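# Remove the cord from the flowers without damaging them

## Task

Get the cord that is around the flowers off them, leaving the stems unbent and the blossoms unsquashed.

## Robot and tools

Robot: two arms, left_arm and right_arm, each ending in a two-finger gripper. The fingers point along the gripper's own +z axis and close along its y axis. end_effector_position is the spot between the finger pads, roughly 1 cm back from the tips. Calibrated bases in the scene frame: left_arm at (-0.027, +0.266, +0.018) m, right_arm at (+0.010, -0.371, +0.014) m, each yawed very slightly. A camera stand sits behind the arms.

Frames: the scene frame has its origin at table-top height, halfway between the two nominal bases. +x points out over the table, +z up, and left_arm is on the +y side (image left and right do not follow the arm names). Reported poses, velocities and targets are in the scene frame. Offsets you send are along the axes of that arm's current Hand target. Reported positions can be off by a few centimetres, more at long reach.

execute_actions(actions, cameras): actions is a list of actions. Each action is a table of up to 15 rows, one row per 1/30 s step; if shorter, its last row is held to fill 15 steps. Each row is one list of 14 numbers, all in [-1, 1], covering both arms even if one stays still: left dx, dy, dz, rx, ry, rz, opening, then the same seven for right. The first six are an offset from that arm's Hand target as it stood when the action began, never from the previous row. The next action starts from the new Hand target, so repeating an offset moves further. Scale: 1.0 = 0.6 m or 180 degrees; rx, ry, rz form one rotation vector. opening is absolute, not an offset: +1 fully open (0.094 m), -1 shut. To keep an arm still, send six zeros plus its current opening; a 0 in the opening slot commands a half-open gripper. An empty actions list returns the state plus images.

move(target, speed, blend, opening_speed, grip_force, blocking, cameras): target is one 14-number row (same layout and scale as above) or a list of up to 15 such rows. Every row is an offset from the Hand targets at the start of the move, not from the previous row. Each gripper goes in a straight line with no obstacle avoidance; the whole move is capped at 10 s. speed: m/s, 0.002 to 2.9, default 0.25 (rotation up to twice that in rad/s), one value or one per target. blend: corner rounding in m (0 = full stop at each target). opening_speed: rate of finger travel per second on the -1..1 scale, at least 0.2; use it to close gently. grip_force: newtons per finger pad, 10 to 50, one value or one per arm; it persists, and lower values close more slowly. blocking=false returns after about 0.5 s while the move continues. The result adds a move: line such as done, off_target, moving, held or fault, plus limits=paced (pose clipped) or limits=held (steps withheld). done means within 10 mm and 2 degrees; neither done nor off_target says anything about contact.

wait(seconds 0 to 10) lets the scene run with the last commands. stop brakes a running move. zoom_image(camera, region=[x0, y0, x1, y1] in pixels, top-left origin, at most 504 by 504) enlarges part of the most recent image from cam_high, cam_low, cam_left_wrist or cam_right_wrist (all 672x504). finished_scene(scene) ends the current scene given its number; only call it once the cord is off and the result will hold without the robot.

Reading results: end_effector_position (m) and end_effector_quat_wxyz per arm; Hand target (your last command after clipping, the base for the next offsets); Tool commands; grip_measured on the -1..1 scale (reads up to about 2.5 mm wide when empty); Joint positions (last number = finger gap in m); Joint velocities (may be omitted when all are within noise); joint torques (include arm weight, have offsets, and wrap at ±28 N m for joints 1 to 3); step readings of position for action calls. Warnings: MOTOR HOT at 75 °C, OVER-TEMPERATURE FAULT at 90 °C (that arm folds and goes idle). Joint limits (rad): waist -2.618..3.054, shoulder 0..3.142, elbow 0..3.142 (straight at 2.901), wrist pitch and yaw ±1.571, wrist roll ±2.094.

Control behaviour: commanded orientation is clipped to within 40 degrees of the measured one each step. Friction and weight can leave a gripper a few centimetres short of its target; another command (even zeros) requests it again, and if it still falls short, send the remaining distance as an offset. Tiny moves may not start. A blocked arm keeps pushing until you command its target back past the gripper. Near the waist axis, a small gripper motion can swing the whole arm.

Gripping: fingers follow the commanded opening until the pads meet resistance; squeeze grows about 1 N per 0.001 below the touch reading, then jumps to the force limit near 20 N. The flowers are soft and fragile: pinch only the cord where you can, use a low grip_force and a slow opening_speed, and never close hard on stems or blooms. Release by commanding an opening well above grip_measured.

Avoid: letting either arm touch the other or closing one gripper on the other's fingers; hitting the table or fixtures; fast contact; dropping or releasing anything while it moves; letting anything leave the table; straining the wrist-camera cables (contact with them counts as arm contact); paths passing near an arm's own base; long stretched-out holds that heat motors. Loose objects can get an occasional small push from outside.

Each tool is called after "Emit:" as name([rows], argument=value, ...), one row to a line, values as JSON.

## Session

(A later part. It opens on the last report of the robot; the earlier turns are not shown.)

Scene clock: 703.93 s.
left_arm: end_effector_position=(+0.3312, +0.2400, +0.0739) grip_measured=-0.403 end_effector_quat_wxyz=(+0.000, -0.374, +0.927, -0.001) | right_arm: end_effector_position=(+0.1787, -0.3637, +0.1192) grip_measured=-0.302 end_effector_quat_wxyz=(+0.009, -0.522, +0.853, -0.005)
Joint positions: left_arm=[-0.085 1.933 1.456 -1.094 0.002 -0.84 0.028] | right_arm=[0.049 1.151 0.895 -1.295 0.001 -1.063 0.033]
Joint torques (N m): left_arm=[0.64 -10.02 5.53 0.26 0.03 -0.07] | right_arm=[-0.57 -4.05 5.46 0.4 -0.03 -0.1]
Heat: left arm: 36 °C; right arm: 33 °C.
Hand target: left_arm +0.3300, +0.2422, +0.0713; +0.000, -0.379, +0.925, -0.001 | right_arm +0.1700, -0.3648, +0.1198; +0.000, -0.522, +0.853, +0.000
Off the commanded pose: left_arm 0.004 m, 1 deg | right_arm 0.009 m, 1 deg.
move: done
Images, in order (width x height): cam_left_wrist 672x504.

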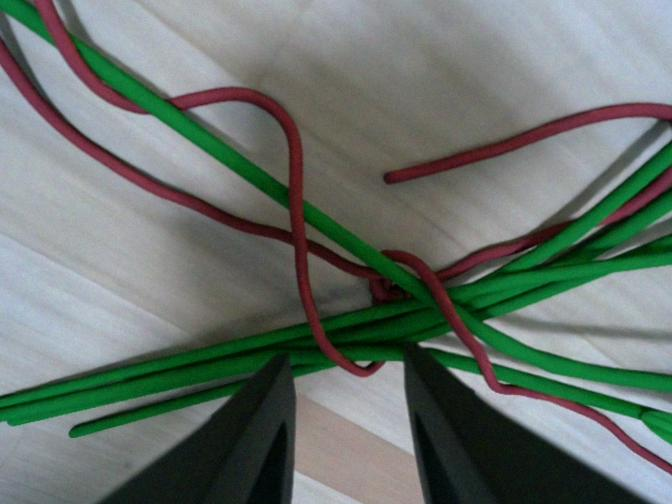

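Emit:
move([
  [-0.01,0.023,0.03,0,0,0,-0.6,0,0,0,0,0,0,-0.3],
  [-0.01,0.023,0.06,0,0,0,-0.6,0,0,0,0,0,0,-0.3],
], speed=0.1, cameras=["cam_left_wrist"])

Scene clock: 714.10 s.
left_arm: end_effector_position=(+0.3269, +0.2543, +0.0426) grip_measured=-0.597 end_effector_quat_wxyz=(+0.006, -0.379, +0.925, -0.004) | right_arm: end_effector_position=(+0.1787, -0.3637, +0.1192) grip_measured=-0.302 end_effector_quat_wxyz=(+0.009, -0.522, +0.853, -0.005)
Joint positions: left_arm=[-0.045 1.938 1.333 -0.952 0.002 -0.812 0.019] | right_arm=[0.049 1.151 0.895 -1.295 0.001 -1.063 0.033]
Joint torques (N m): left_arm=[0.44 -8.57 5.45 0.28 0.02 0.05] | right_arm=[-0.57 -3.81 5.34 0.43 -0.09 -0.09]
Heat: left arm: 35 °C; right arm: 33 °C.
Hand target: left_arm +0.3246, +0.2560, +0.0353; +0.000, -0.379, +0.925, -0.001 | right_arm +0.1700, -0.3648, +0.1198; +0.000, -0.522, +0.853, +0.000
Off the commanded pose: left_arm 0.008 m, 1 deg | right_arm 0.009 m, 1 deg.
move: done
Images, in order (width x height): cam_left_wrist 672x504.

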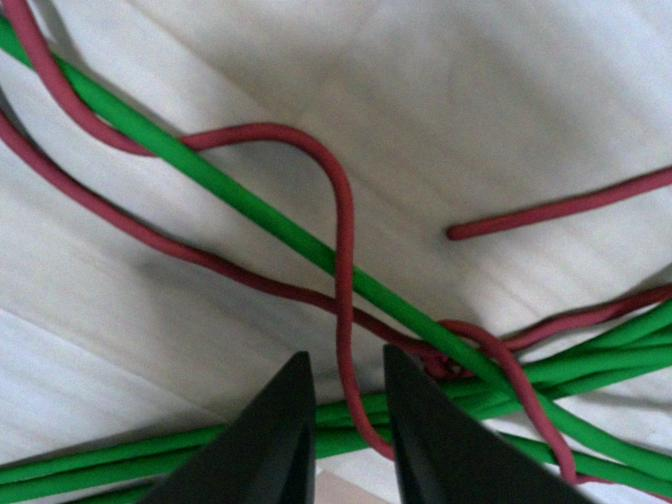

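Emit:
move([
  [0.014,0.0,0.03,0,0,0,-0.6,0,0,0,0,0,0,-0.3],
  [0.014,0.0,0.038,0,0,0,-0.6,0,0,0,0,0,0,-0.3],
], speed=0.1, cameras=["cam_left_wrist"])

Scene clock: 724.47 s.
left_arm: end_effector_position=(+0.3220, +0.2526, +0.0203) grip_measured=-0.597 end_effector_quat_wxyz=(+0.007, -0.380, +0.925, -0.004) | right_arm: end_effector_position=(+0.1787, -0.3637, +0.1192) grip_measured=-0.302 end_effector_quat_wxyz=(+0.009, -0.522, +0.853, -0.005)
Joint positions: left_arm=[-0.051 1.953 1.258 -0.86 0.002 -0.819 0.019] | right_arm=[0.049 1.151 0.895 -1.295 0.001 -1.063 0.033]
Joint torques (N m): left_arm=[-0.64 -8.38 5.2 0.29 0.02 -0.06] | right_arm=[-0.62 -3.93 5.38 0.45 -0.05 -0.08]
Heat: left arm: 35 °C; right arm: 32 °C.
Hand target: left_arm +0.3187, +0.2502, +0.0126; +0.000, -0.379, +0.925, -0.001 | right_arm +0.1700, -0.3648, +0.1198; +0.000, -0.522, +0.853, +0.000
Off the commanded pose: left_arm 0.009 m, 1 deg | right_arm 0.009 m, 1 deg.
move: done
Images, in order (width x height): cam_left_wrist 672x504.

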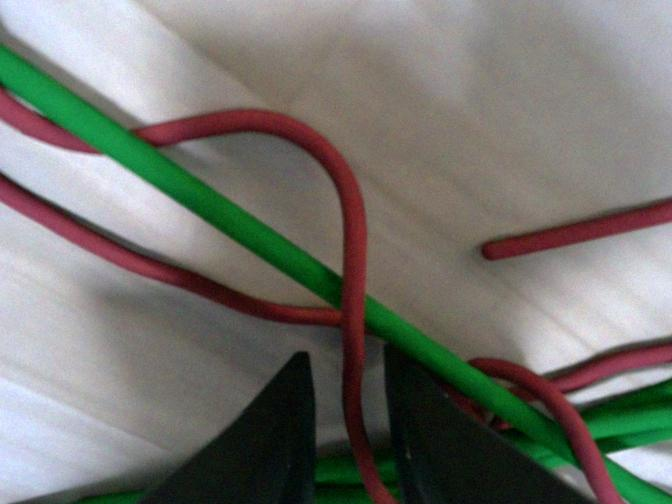

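Emit:
move([
  [0,0,0.005,0,0,0,-0.97,0,0,0,0,0,0,-0.3],
  [-0.0,0.0,-0.06,0,0,0,-0.97,0,0,0,0,0,0,-0.3],
  [-0.09,0.06,-0.1,0,0,0,-0.97,0,0,0,0,0,0,-0.3],
], speed=0.06, opening_speed=0.8, cameras=["cam_left_wrist","cam_high"])

Emit:
zoom_image(camera="cam_high", region=[230, 140, 470, 380])

Scene clock: 737.37 s.
left_arm: end_effector_position=(+0.3220, +0.3107, +0.0602) grip_measured=-0.907 end_effector_quat_wxyz=(-0.018, -0.379, +0.925, +0.003) | right_arm: end_effector_position=(+0.1787, -0.3637, +0.1192) grip_measured=-0.302 end_effector_quat_wxyz=(+0.009, -0.522, +0.853, -0.005)
Joint positions: left_arm=[0.116 1.953 1.428 -1.081 0.003 -0.652 0.004] | right_arm=[0.049 1.151 0.895 -1.295 0.001 -1.063 0.033]
Joint torques (N m): left_arm=[0.46 -10.66 10.18 -0.08 0 0.05] | right_arm=[-0.44 -3.93 5.24 0.41 -0.05 -0.11]
Heat: left arm: 34 °C; right arm: 32 °C.
Hand target: left_arm +0.3317, +0.3138, +0.0724; +0.000, -0.379, +0.925, -0.001 | right_arm +0.1700, -0.3648, +0.1198; +0.000, -0.522, +0.853, +0.000
Off the commanded pose: left_arm 0.016 m, 2 deg | right_arm 0.009 m, 1 deg.
move: off_target (left_arm)
Images, in order (width x height): cam_high 672x504, cam_left_wrist 672x504.

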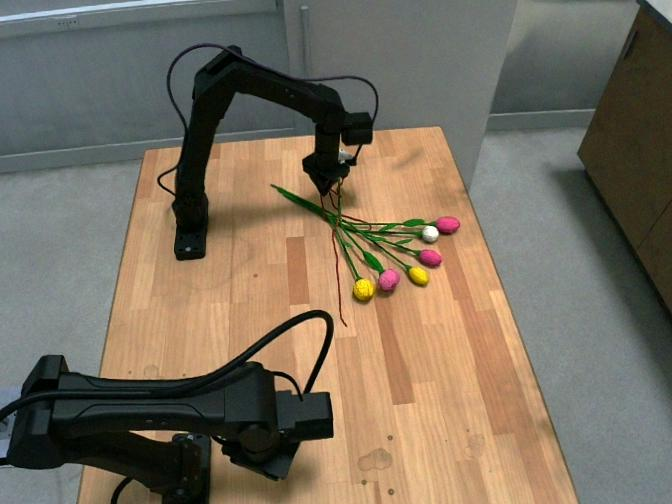

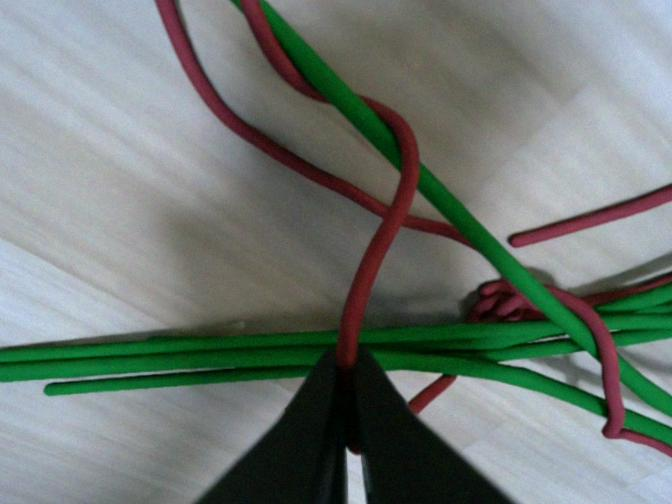

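Scaled by 2.100 from the camera's 672x504 image, which has a finer 960x720 frame.

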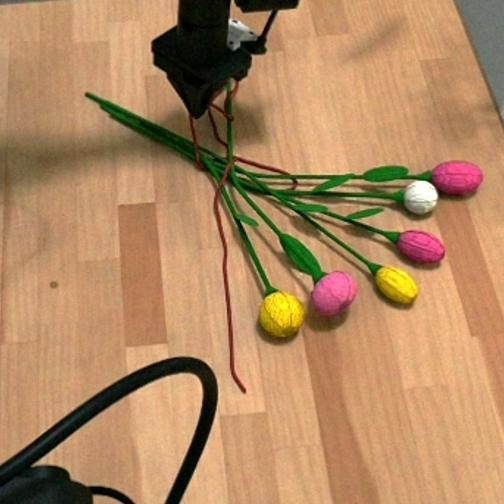

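Emit:
move(target=[-0.0,0.0,-0.15,0,0,0,-0.97,0,0,0,0,0,0,-0.3], speed=0.06, cameras=["cam_left_wrist","cam_high","cam_low"])

Emit:
zoom_image(camera="cam_low", region=[220, 210, 400, 340])

Scene clock: 749.17 s.
left_arm: end_effector_position=(+0.3259, +0.3111, +0.1411) grip_measured=-0.907 end_effector_quat_wxyz=(-0.029, -0.379, +0.925, +0.006) | right_arm: end_effector_position=(+0.1787, -0.3637, +0.1192) grip_measured=-0.302 end_effector_quat_wxyz=(+0.009, -0.522, +0.853, -0.005)
Joint positions: left_arm=[0.116 1.953 1.751 -1.429 0.003 -0.651 0.004] | right_arm=[0.049 1.151 0.895 -1.295 0.001 -1.063 0.033]
Joint torques (N m): left_arm=[0.53 -13.07 10.45 -0.14 0 0.04] | right_arm=[-0.59 -3.96 5.46 0.37 -0.07 -0.1]
Heat: left arm: 33 °C; right arm: 32 °C.
Hand target: left_arm +0.3316, +0.3140, +0.1624; +0.000, -0.379, +0.925, -0.001 | right_arm +0.1700, -0.3648, +0.1198; +0.000, -0.522, +0.853, +0.000
Off the commanded pose: left_arm 0.022 m, 3 deg | right_arm 0.009 m, 1 deg.
move: off_target (left_arm)
Images, in order (width x height): cam_high 672x504, cam_low 672x504, cam_left_wrist 672x504.

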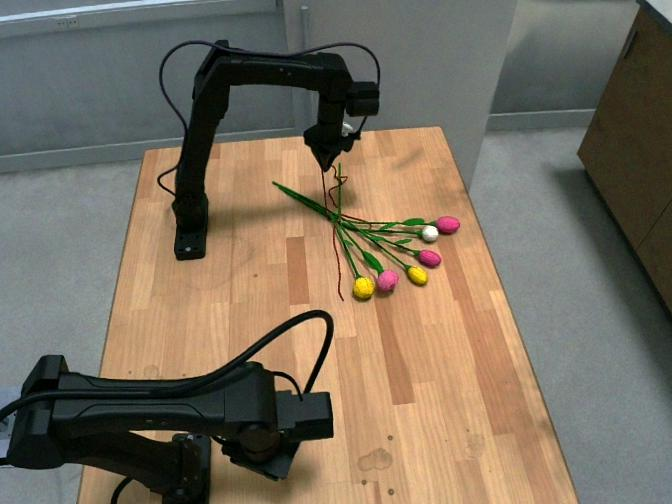

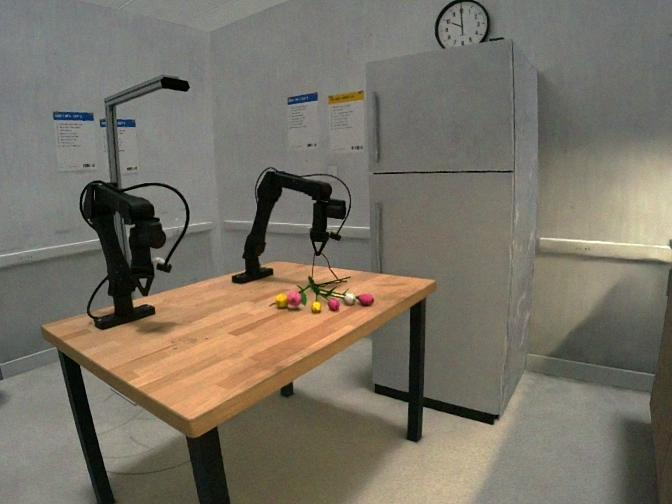

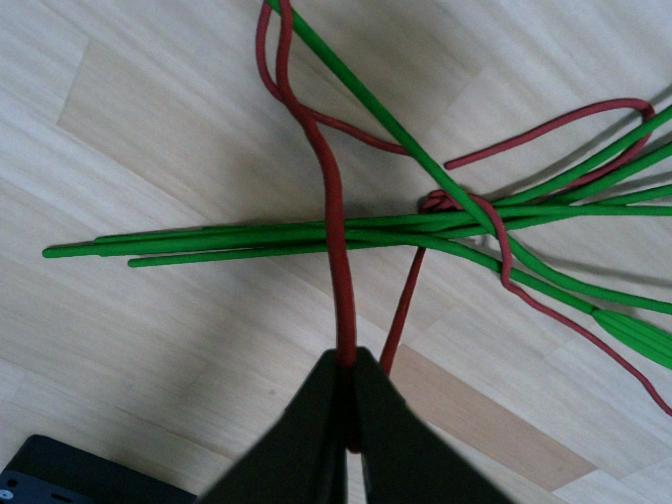

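Scaled by 2.800 from the camera's 672x504 image, which has a finer 960x720 frame.

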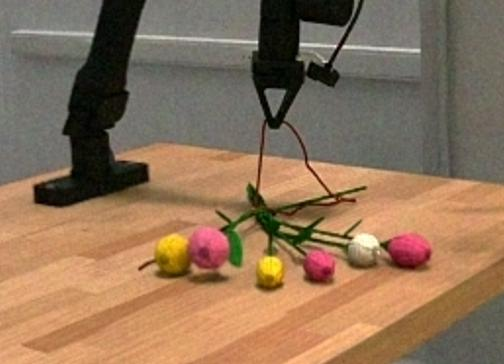

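Emit:
move(target=[-0.0,0.0,-0.15,0,0,0,-0.97,0,0,0,0,0,0,-0.3], speed=0.06, cameras=["cam_left_wrist","cam_high","cam_low"])

Emit:
zoom_image(camera="cam_low", region=[220, 210, 400, 340])

Emit:
zoom_image(camera="cam_left_wrist", region=[300, 50, 600, 350])

Scene clock: 762.77 s.
left_arm: end_effector_position=(+0.3311, +0.3118, +0.2287) grip_measured=-0.907 end_effector_quat_wxyz=(+0.063, -0.378, +0.923, -0.018) | right_arm: end_effector_position=(+0.1787, -0.3637, +0.1192) grip_measured=-0.302 end_effector_quat_wxyz=(+0.009, -0.522, +0.853, -0.005)
Joint positions: left_arm=[0.116 1.842 1.95 -1.547 0.003 -0.651 0.004] | right_arm=[0.049 1.151 0.895 -1.295 0.001 -1.063 0.033]
Joint torques (N m): left_arm=[0.61 -12.33 10.37 0.3 0 0.05] | right_arm=[-0.62 -4.01 5.22 0.43 -0.05 -0.09]
Heat: left arm: 33 °C; right arm: 32 °C.
Hand target: left_arm +0.3316, +0.3142, +0.2524; +0.000, -0.379, +0.925, -0.001 | right_arm +0.1700, -0.3648, +0.1198; +0.000, -0.522, +0.853, +0.000
Off the commanded pose: left_arm 0.024 m, 8 deg | right_arm 0.009 m, 1 deg.
joint sent to its limit (left arm) — joint 4 (wrist pitch), lower limit. The joint targets are off in orientation, not in position.
move: off_target (left_arm)
Images, in order (width x height): cam_high 672x504, cam_low 672x504, cam_left_wrist 672x504.

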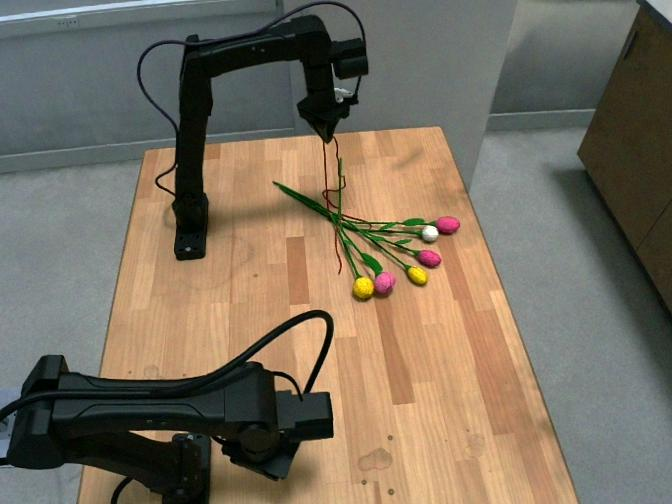

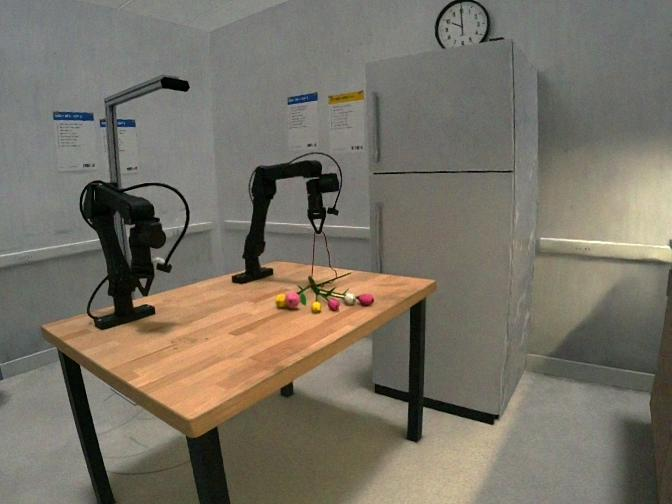

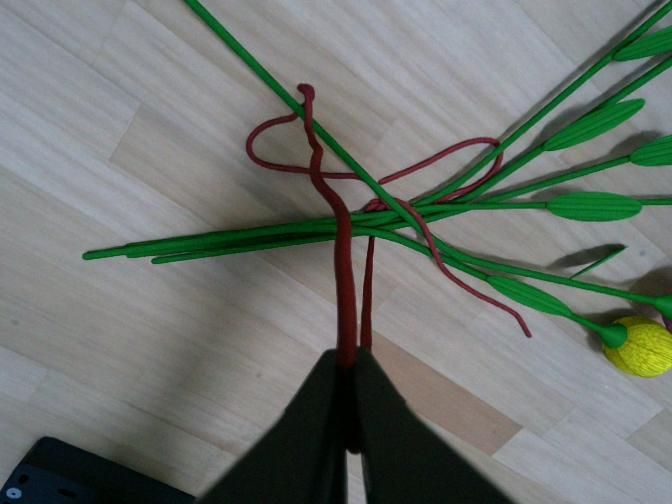

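Scaled by 2.800 from the camera's 672x504 image, which has a finer 960x720 frame.

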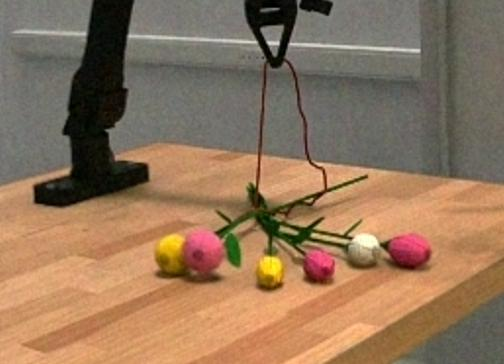

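Scaled by 1.680 from the camera's 672x504 image, which has a finer 960x720 frame.

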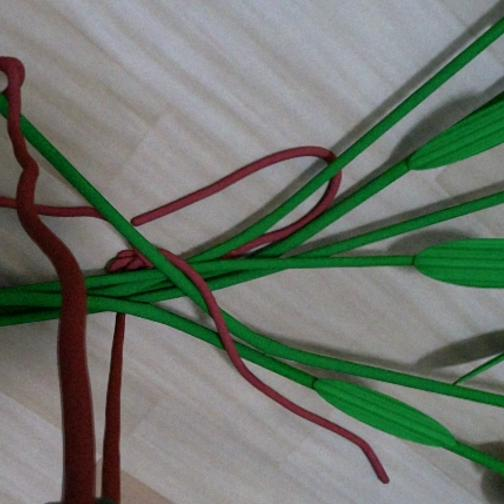

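Emit:
move(target=[-0.0,0.0,-0.18,0,0,0,-0.97,0,0,0,0,0,0,-0.3], speed=0.06, cameras=["cam_left_wrist","cam_high","cam_low"])

Emit:
zoom_image(camera="cam_low", region=[220, 180, 400, 340])

Emit:
zoom_image(camera="cam_high", region=[260, 120, 400, 300])

Scene clock: 771.50 s.
left_arm: end_effector_position=(+0.3363, +0.3125, +0.3373) grip_measured=-0.907 end_effector_quat_wxyz=(+0.227, -0.368, +0.899, -0.062) | right_arm: end_effector_position=(+0.1787, -0.3637, +0.1192) grip_measured=-0.302 end_effector_quat_wxyz=(+0.009, -0.522, +0.853, -0.005)
Joint positions: left_arm=[0.116 1.716 2.174 -1.554 0.003 -0.651 0.004] | right_arm=[0.049 1.151 0.895 -1.295 0.001 -1.063 0.033]
Joint torques (N m): left_arm=[0.73 -10.1 9.7 1.03 0.02 0.05] | right_arm=[-0.46 -3.85 5.33 0.41 -0.07 -0.08]
Heat: left arm: 34 °C; right arm: 32 °C.
Hand target: left_arm +0.3315, +0.3145, +0.3604; +0.000, -0.379, +0.925, -0.001 | right_arm +0.1700, -0.3648, +0.1198; +0.000, -0.522, +0.853, +0.000
Off the commanded pose: left_arm 0.024 m, 27 deg | right_arm 0.009 m, 1 deg.
joint sent to its limit (left arm) — joint 4 (wrist pitch), lower limit. The joint targets are off in orientation, not in position.
move: off_target (left_arm)
Images, in order (width x height): cam_high 672x504, cam_low 672x504, cam_left_wrist 672x504.

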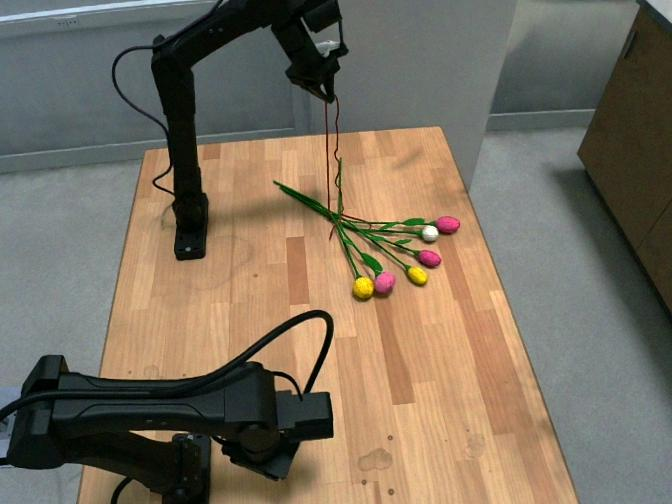

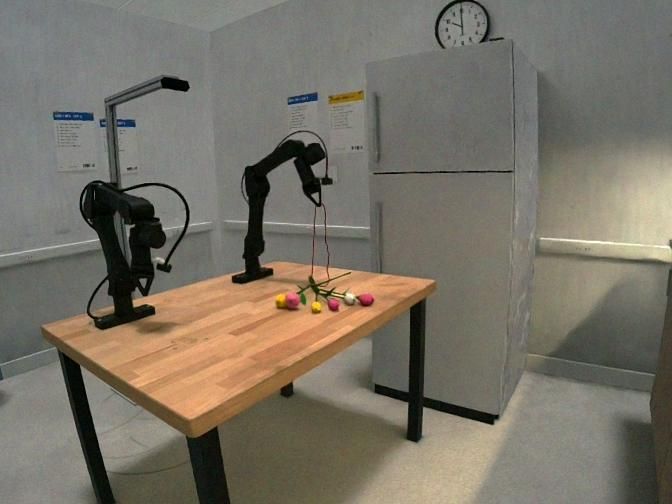

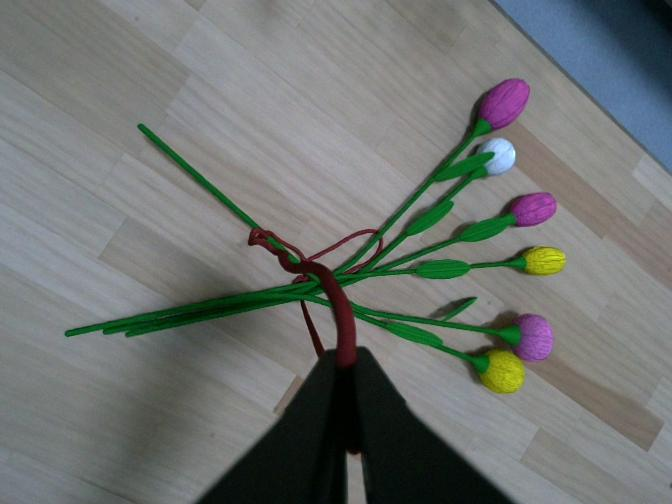

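Scaled by 2.800 from the camera's 672x504 image, which has a finer 960x720 frame.

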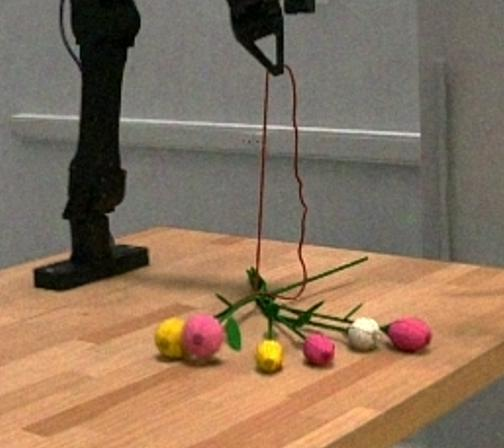

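Scaled by 2.800 from the camera's 672x504 image, which has a finer 960x720 frame.

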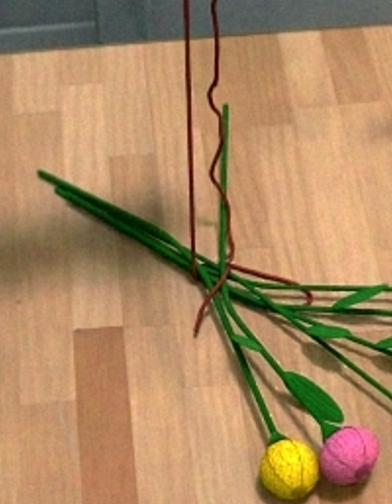

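Working well: the right tail is nearly out. Continue up.

Emit:
move(target=[-0.0,0.0,-0.15,0,0,0,-0.97,0,0,0,0,0,0,-0.3], speed=0.06, cameras=["cam_left_wrist","cam_high","cam_low"])

Emit:
zoom_image(camera="cam_low", region=[220, 180, 400, 340])

Emit:
zoom_image(camera="cam_high", region=[260, 120, 400, 300])

Scene clock: 784.63 s.
left_arm: end_effector_position=(+0.3373, +0.3126, +0.4327) grip_measured=-0.907 end_effector_quat_wxyz=(+0.366, -0.350, +0.856, -0.099) | right_arm: end_effector_position=(+0.1787, -0.3637, +0.1192) grip_measured=-0.302 end_effector_quat_wxyz=(+0.009, -0.522, +0.853, -0.005)
Joint positions: left_arm=[0.116 1.708 2.473 -1.559 0.003 -0.651 0.004] | right_arm=[0.049 1.151 0.895 -1.295 0.001 -1.063 0.033]
Joint torques (N m): left_arm=[0.85 -7.64 8.25 1.54 0.05 0.02] | right_arm=[-0.36 -4.01 5.41 0.43 -0.05 -0.16]
Heat: left arm: 34 °C; right arm: 31 °C.
Hand target: left_arm +0.3314, +0.3147, +0.4504; +0.038, -0.379, +0.925, -0.012 | right_arm +0.1700, -0.3648, +0.1198; +0.000, -0.522, +0.853, +0.000
Off the commanded pose: left_arm 0.019 m, 45 deg; orientation clipped | right_arm 0.009 m, 1 deg.
joint read past its limit (left arm) — joint 4 (wrist pitch), lower limit.
joint sent to its limit (left arm) — joint 4 (wrist pitch), lower limit. The joint targets are off in orientation, not in position.
move: off_target (left_arm); limits=paced
Images, in order (width x height): cam_high 672x504, cam_low 672x504, cam_left_wrist 672x504.

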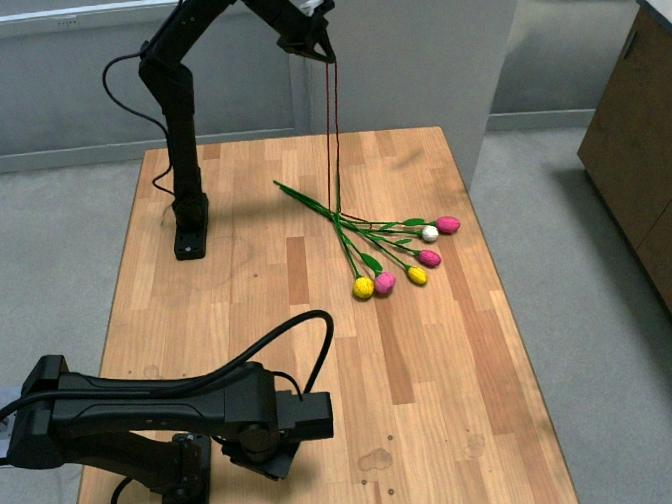

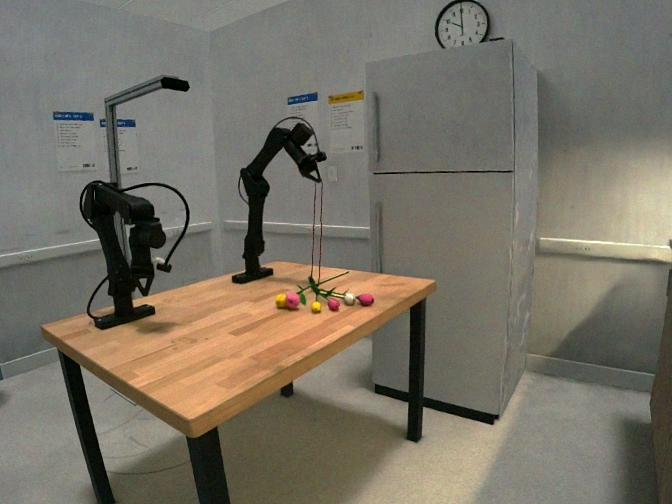

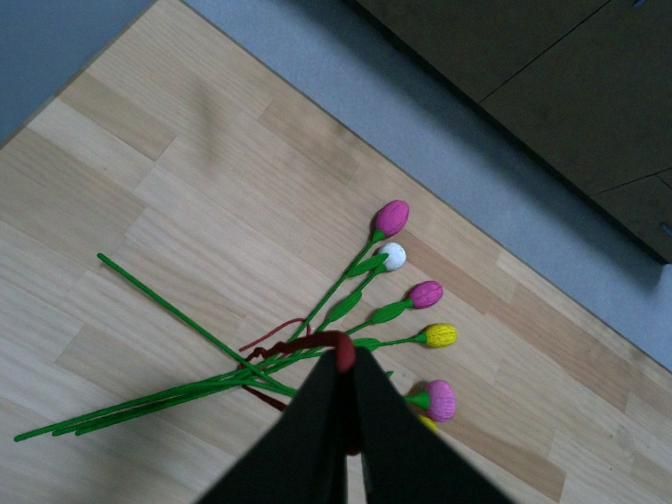

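Scaled by 2.800 from the camera's 672x504 image, which has a finer 960x720 frame.

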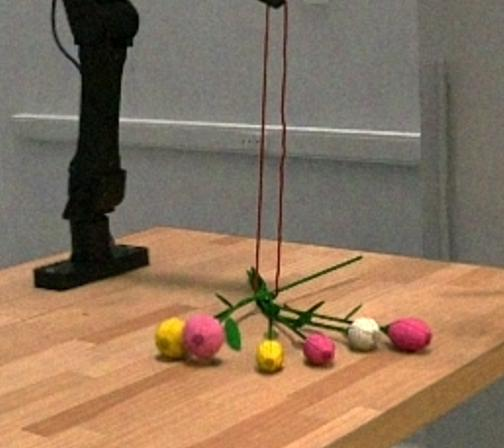

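Scaled by 2.800 from the camera's 672x504 image, which has a finer 960x720 frame.

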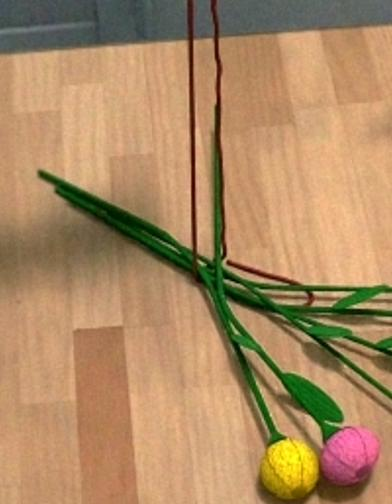

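Emit:
move(target=[0.05,0.0,-0.1,0,0,0,-0.97,0,0,0,0,0,0,-0.3], speed=0.06, cameras=["cam_left_wrist","cam_high","cam_low"])

Emit:
zoom_image(camera="cam_low", region=[220, 180, 400, 340])

Emit:
zoom_image(camera="cam_high", region=[260, 120, 400, 300])

Scene clock: 801.97 s.
left_arm: end_effector_position=(+0.3161, +0.2962, +0.4898) grip_measured=-0.907 end_effector_quat_wxyz=(+0.441, -0.337, +0.821, -0.138) | right_arm: end_effector_position=(+0.1787, -0.3637, +0.1192) grip_measured=-0.302 end_effector_quat_wxyz=(+0.009, -0.522, +0.853, -0.005)
Joint positions: left_arm=[0.075 1.664 2.613 -1.56 0.002 -0.692 0.004] | right_arm=[0.049 1.151 0.895 -1.295 0.001 -1.063 0.033]
Joint torques (N m): left_arm=[-0.68 -7.1 6.98 1.78 -0.04 -0.03] | right_arm=[-0.39 -3.86 5.3 0.43 -0.02 -0.12]
Heat: left arm: 33 °C; right arm: 31 °C.
Hand target: left_arm +0.3054, +0.2932, +0.5083; +0.125, -0.376, +0.917, -0.039 | right_arm +0.1700, -0.3648, +0.1198; +0.000, -0.522, +0.853, +0.000
Off the commanded pose: left_arm 0.022 m, 50 deg; orientation clipped | right_arm 0.009 m, 1 deg.
joint read past its limit (left arm) — joint 4 (wrist pitch), lower limit.
joint sent to its limit (left arm) — joint 4 (wrist pitch), lower limit. The joint targets are off in orientation, not in position.
move: off_target (left_arm); limits=paced
Images, in order (width x height): cam_high 672x504, cam_low 672x504, cam_left_wrist 672x504.

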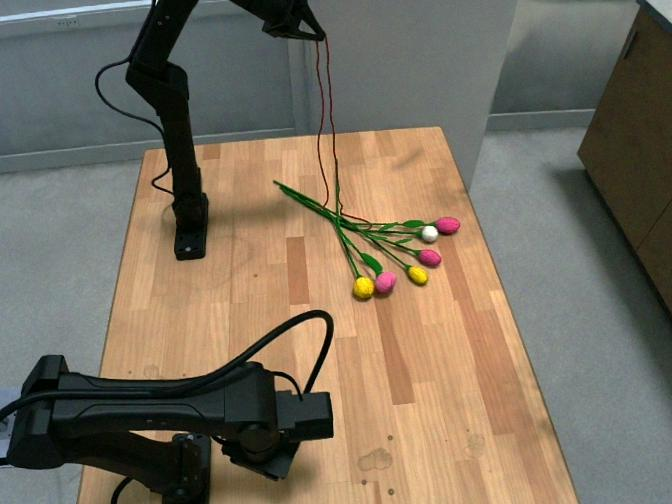

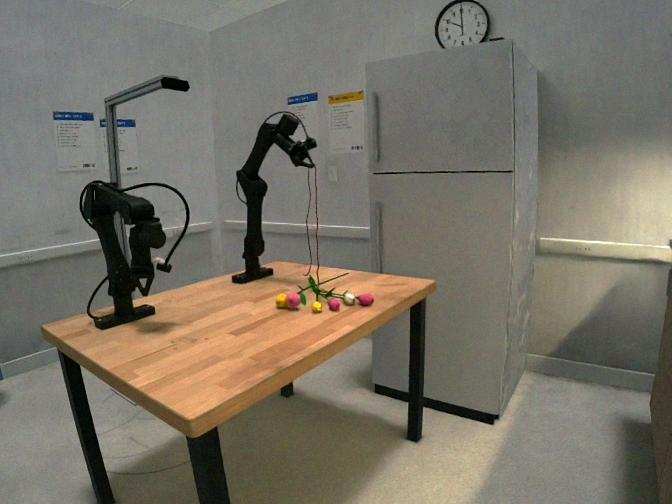

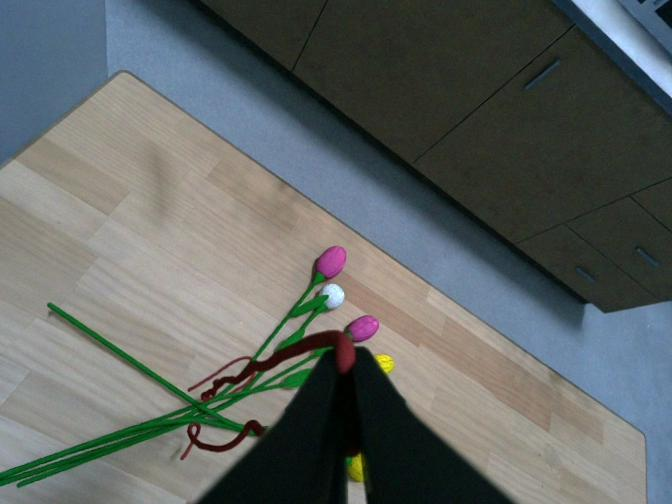

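Scaled by 2.800 from the camera's 672x504 image, which has a finer 960x720 frame.

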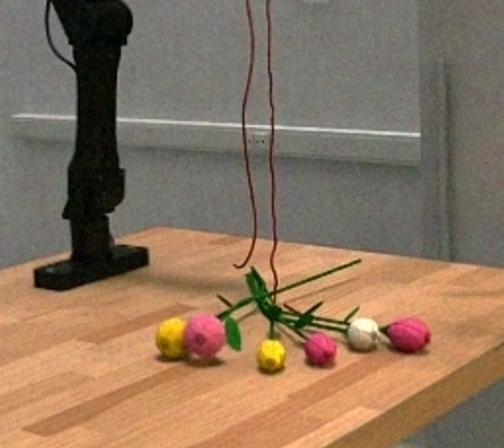

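Scaled by 2.800 from the camera's 672x504 image, which has a finer 960x720 frame.

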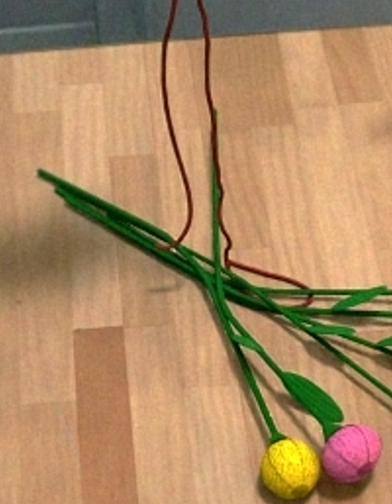

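Emit:
move(target=[-0.13,0.17,-0.08,0,0,0,-0.97,0,0,0,0,0,0,-0.3], speed=0.08, cameras=["cam_high","cam_low"])

Emit:
zoom_image(camera="cam_low", region=[220, 180, 400, 340])

Emit:
zoom_image(camera="cam_high", region=[260, 120, 400, 300])

Scene clock: 818.30 s.
left_arm: end_effector_position=(+0.2755, +0.4164, +0.5440) grip_measured=-0.907 end_effector_quat_wxyz=(+0.546, -0.342, +0.763, -0.052) | right_arm: end_effector_position=(+0.1787, -0.3637, +0.1192) grip_measured=-0.302 end_effector_quat_wxyz=(+0.009, -0.522, +0.853, -0.005)
Joint positions: left_arm=[0.575 1.72 2.844 -1.546 0.238 -0.412 0.004] | right_arm=[0.049 1.151 0.895 -1.295 0.001 -1.063 0.033]
Joint torques (N m): left_arm=[0.64 -3.59 5.64 2.11 0.1 0.09] | right_arm=[-0.49 -3.9 5.2 0.39 -0.02 -0.11]
Heat: left arm: 33 °C; right arm: 31 °C.
Hand target: left_arm +0.2771, +0.4195, +0.5535; +0.228, -0.375, +0.897, -0.043 | right_arm +0.1700, -0.3648, +0.1198; +0.000, -0.522, +0.853, +0.000
Off the commanded pose: left_arm 0.010 m, 52 deg; orientation clipped | right_arm 0.009 m, 1 deg.
elbow stopped short (left arm): the move would have taken joint 3 (elbow) straighter than the controller allows.
move: off_target (left_arm); limits=paced
Images, in order (width x height): cam_high 672x504, cam_low 672x504.

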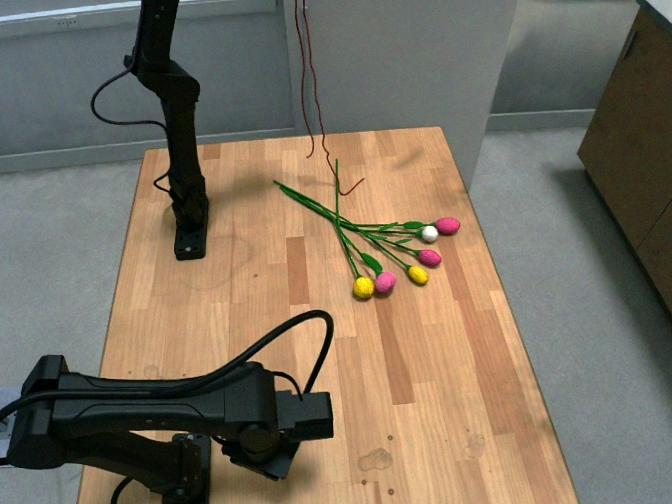

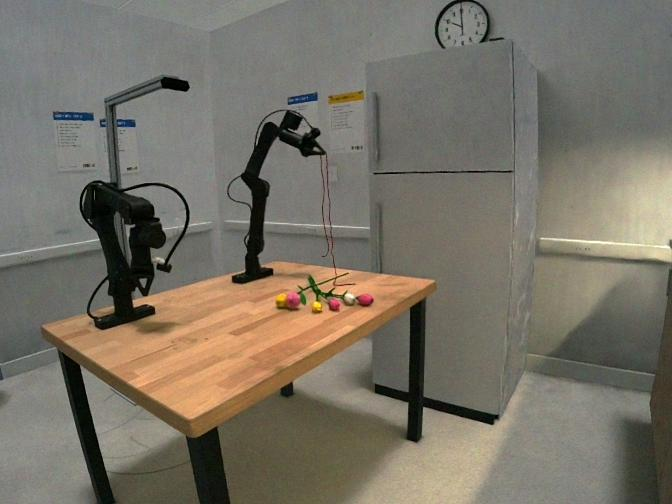

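Scaled by 2.800 from the camera's 672x504 image, which has a finer 960x720 frame.

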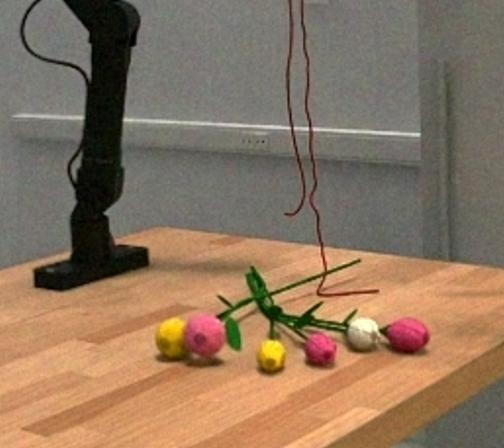

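Scaled by 2.800 from the camera's 672x504 image, which has a finer 960x720 frame.

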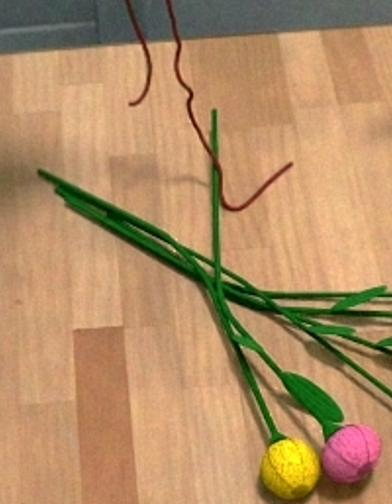

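Emit:
move([
  [0.62,-0.262,-0.003,0,0,0,-0.97,0,0,0,0,0,0,-0.3],
  [0.992,-0.212,0.59,0,0,0,-0.97,0,0,0,0,0,0,-0.3],
], speed=0.15, blend=[0.02,0], cameras=["all"])

Scene clock: 836.03 s.
left_arm: end_effector_position=(+0.1518, -0.0532, +0.0491) grip_measured=-0.907 end_effector_quat_wxyz=(+0.220, -0.378, +0.898, -0.047) | right_arm: end_effector_position=(+0.1787, -0.3637, +0.1192) grip_measured=-0.302 end_effector_quat_wxyz=(+0.009, -0.522, +0.853, -0.005)
Joint positions: left_arm=[-1.292 1.936 1.28 -0.865 -0.452 -2.066 0.004] | right_arm=[0.049 1.151 0.895 -1.295 0.001 -1.063 0.033]
Joint torques (N m): left_arm=[-0.65 -8.94 5.57 0.28 -0.41 -0.05] | right_arm=[-0.36 -3.86 5.44 0.46 -0.02 -0.09]
Heat: left arm: 32 °C; right arm: 31 °C.
Hand target: left_arm +0.1508, -0.0507, +0.0450; +0.228, -0.375, +0.897, -0.043 | right_arm +0.1700, -0.3648, +0.1198; +0.000, -0.522, +0.853, +0.000
Off the commanded pose: left_arm 0.005 m, 1 deg | right_arm 0.009 m, 1 deg.
move: done

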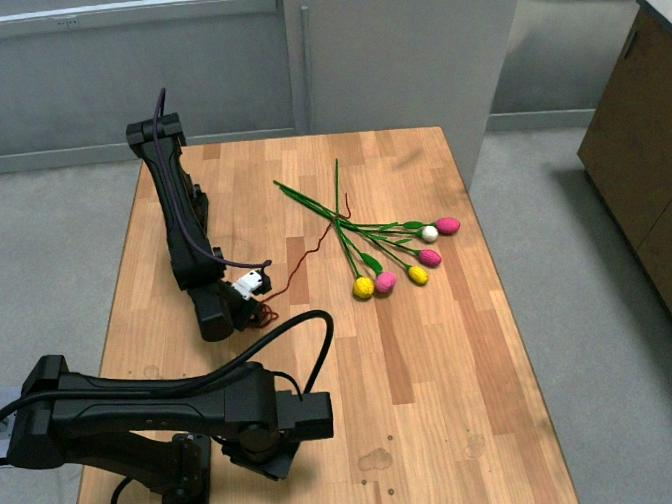

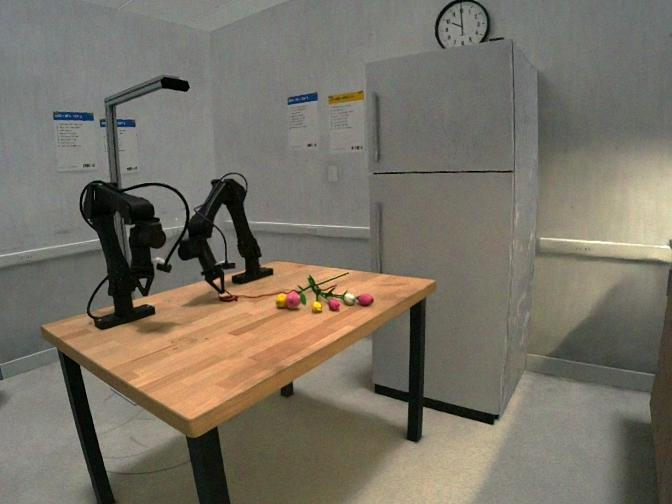

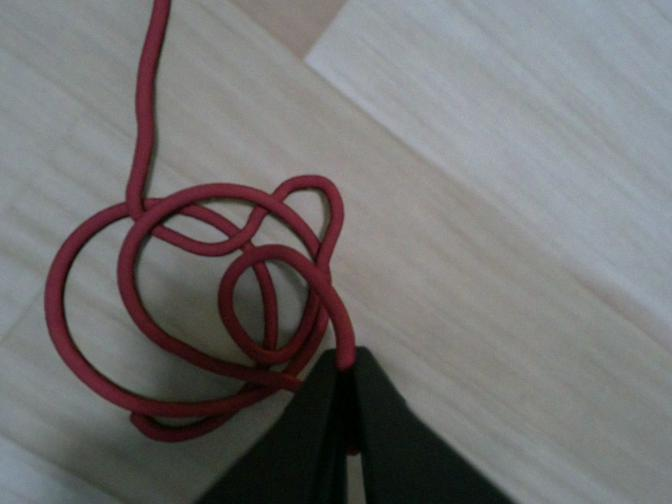

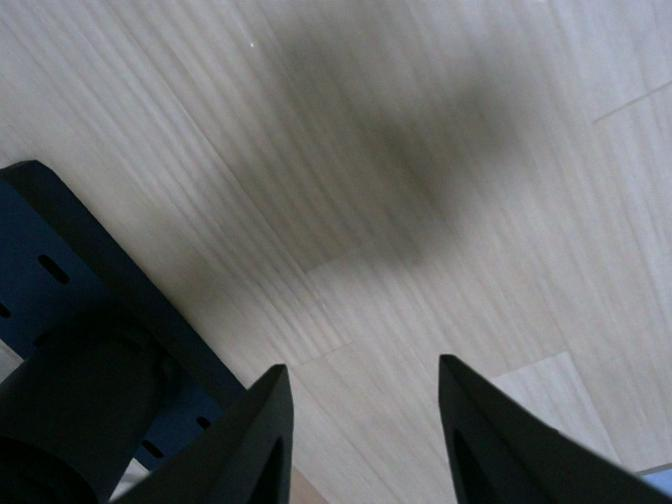

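Emit:
move(target=[-0.23,-0.21,-0.63,0,0,0,-0.97,0,0,0,0,0,0,-0.3], speed=0.12, cameras=["cam_high","cam_low"])

Scene clock: 849.37 s.
left_arm: end_effector_position=(+0.1509, -0.0810, +0.4617) grip_measured=-0.907 end_effector_quat_wxyz=(+0.294, -0.277, +0.835, -0.374) | right_arm: end_effector_position=(+0.1787, -0.3637, +0.1192) grip_measured=-0.302 end_effector_quat_wxyz=(+0.009, -0.522, +0.853, -0.005)
Joint positions: left_arm=[-1.393 1.833 2.629 -1.549 -0.642 -1.735 0.004] | right_arm=[0.049 1.151 0.895 -1.295 0.001 -1.063 0.033]
Joint torques (N m): left_arm=[-0.69 -6.34 6.87 1.38 -0.53 0.08] | right_arm=[-0.4 -4.05 5.48 0.37 -0.04 -0.1]
Heat: left arm: 32 °C; right arm: 31 °C.
Hand target: left_arm +0.1513, -0.0806, +0.4656; +0.230, -0.373, +0.897, -0.052 | right_arm +0.1700, -0.3648, +0.1198; +0.000, -0.522, +0.853, +0.000
Off the commanded pose: left_arm 0.004 m, 41 deg; orientation clipped | right_arm 0.009 m, 1 deg.
joint sent to its limit (left arm) — joint 4 (wrist pitch), lower limit. The joint targets are off in orientation, not in position.
move: off_target (left_arm); limits=paced
Images, in order (width x height): cam_high 672x504, cam_low 672x504.

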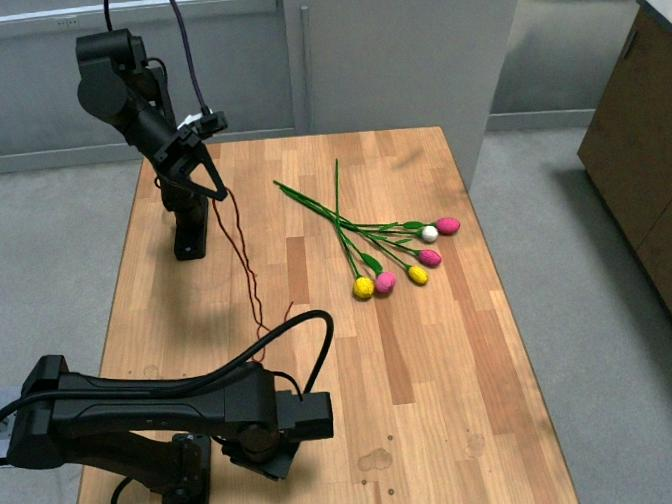

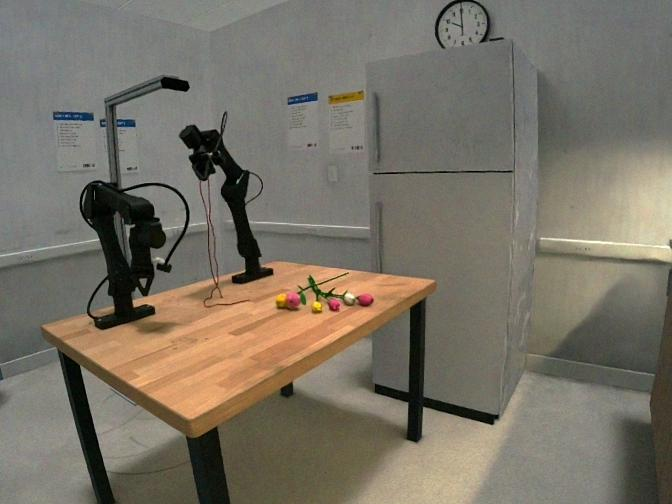

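Cord clear of the flowers. Lower at the same spot and release near the table.

Emit:
move([
  [0.26,0.17,0.63,0,0,0,-0.97,0,0,0,0,0,0,-0.3],
  [0.26,0.17,0.63,0,0,0,-0.3,0,0,0,0,0,0,-0.3],
  [0.12,0.08,0.45,0,0,0,-0.3,0,0,0,0,0,0,-0.3],
], speed=0.15, opening_speed=1.5, cameras=["cam_high","cam_low","cam_left_wrist"])

Scene clock: 859.67 s.
left_arm: end_effector_position=(+0.1936, -0.0740, +0.1658) grip_measured=-0.303 end_effector_quat_wxyz=(+0.225, -0.369, +0.901, -0.031) | right_arm: end_effector_position=(+0.1787, -0.3637, +0.1192) grip_measured=-0.302 end_effector_quat_wxyz=(+0.009, -0.522, +0.853, -0.005)
Joint positions: left_arm=[-1.207 2.006 1.851 -1.355 -0.455 -1.959 0.033] | right_arm=[0.049 1.151 0.895 -1.295 0.001 -1.063 0.033]
Joint torques (N m): left_arm=[0.51 -12.96 10.44 0.07 -0.37 0.04] | right_arm=[-0.54 -3.77 5.44 0.39 -0.06 -0.09]
Heat: left arm: 32 °C; right arm: 30 °C.
Hand target: left_arm +0.1978, -0.0751, +0.1859; +0.230, -0.373, +0.897, -0.052 | right_arm +0.1700, -0.3648, +0.1198; +0.000, -0.522, +0.853, +0.000
Off the commanded pose: left_arm 0.021 m, 3 deg | right_arm 0.009 m, 1 deg.
move: off_target (left_arm)
Images, in order (width x height): cam_high 672x504, cam_low 672x504, cam_left_wrist 672x504.

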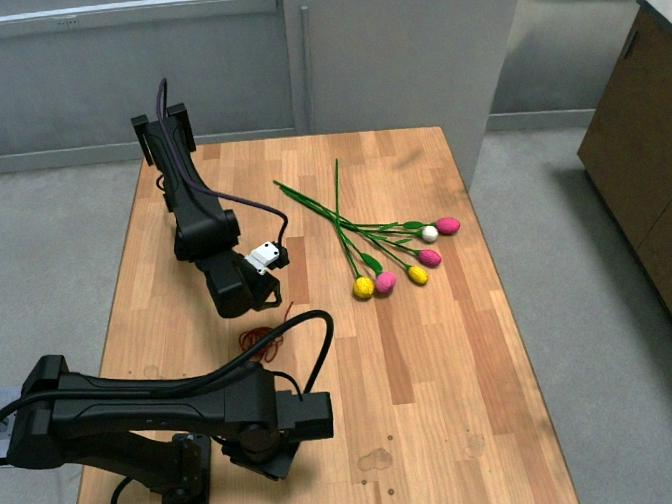

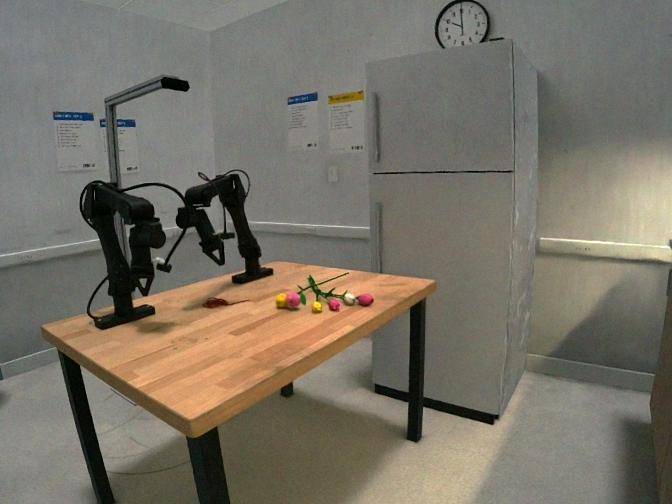

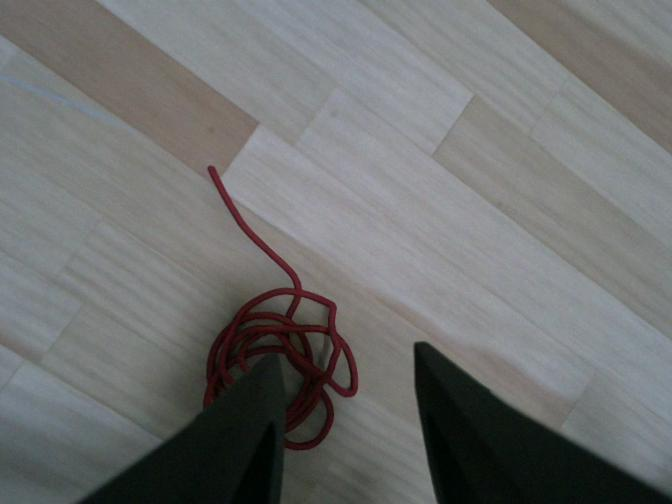

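The cord is off the flowers, lies loose on the table, and both grippers are clear of it.

Emit:
finished_scene(scene=2)

The scene is finished: the task was done.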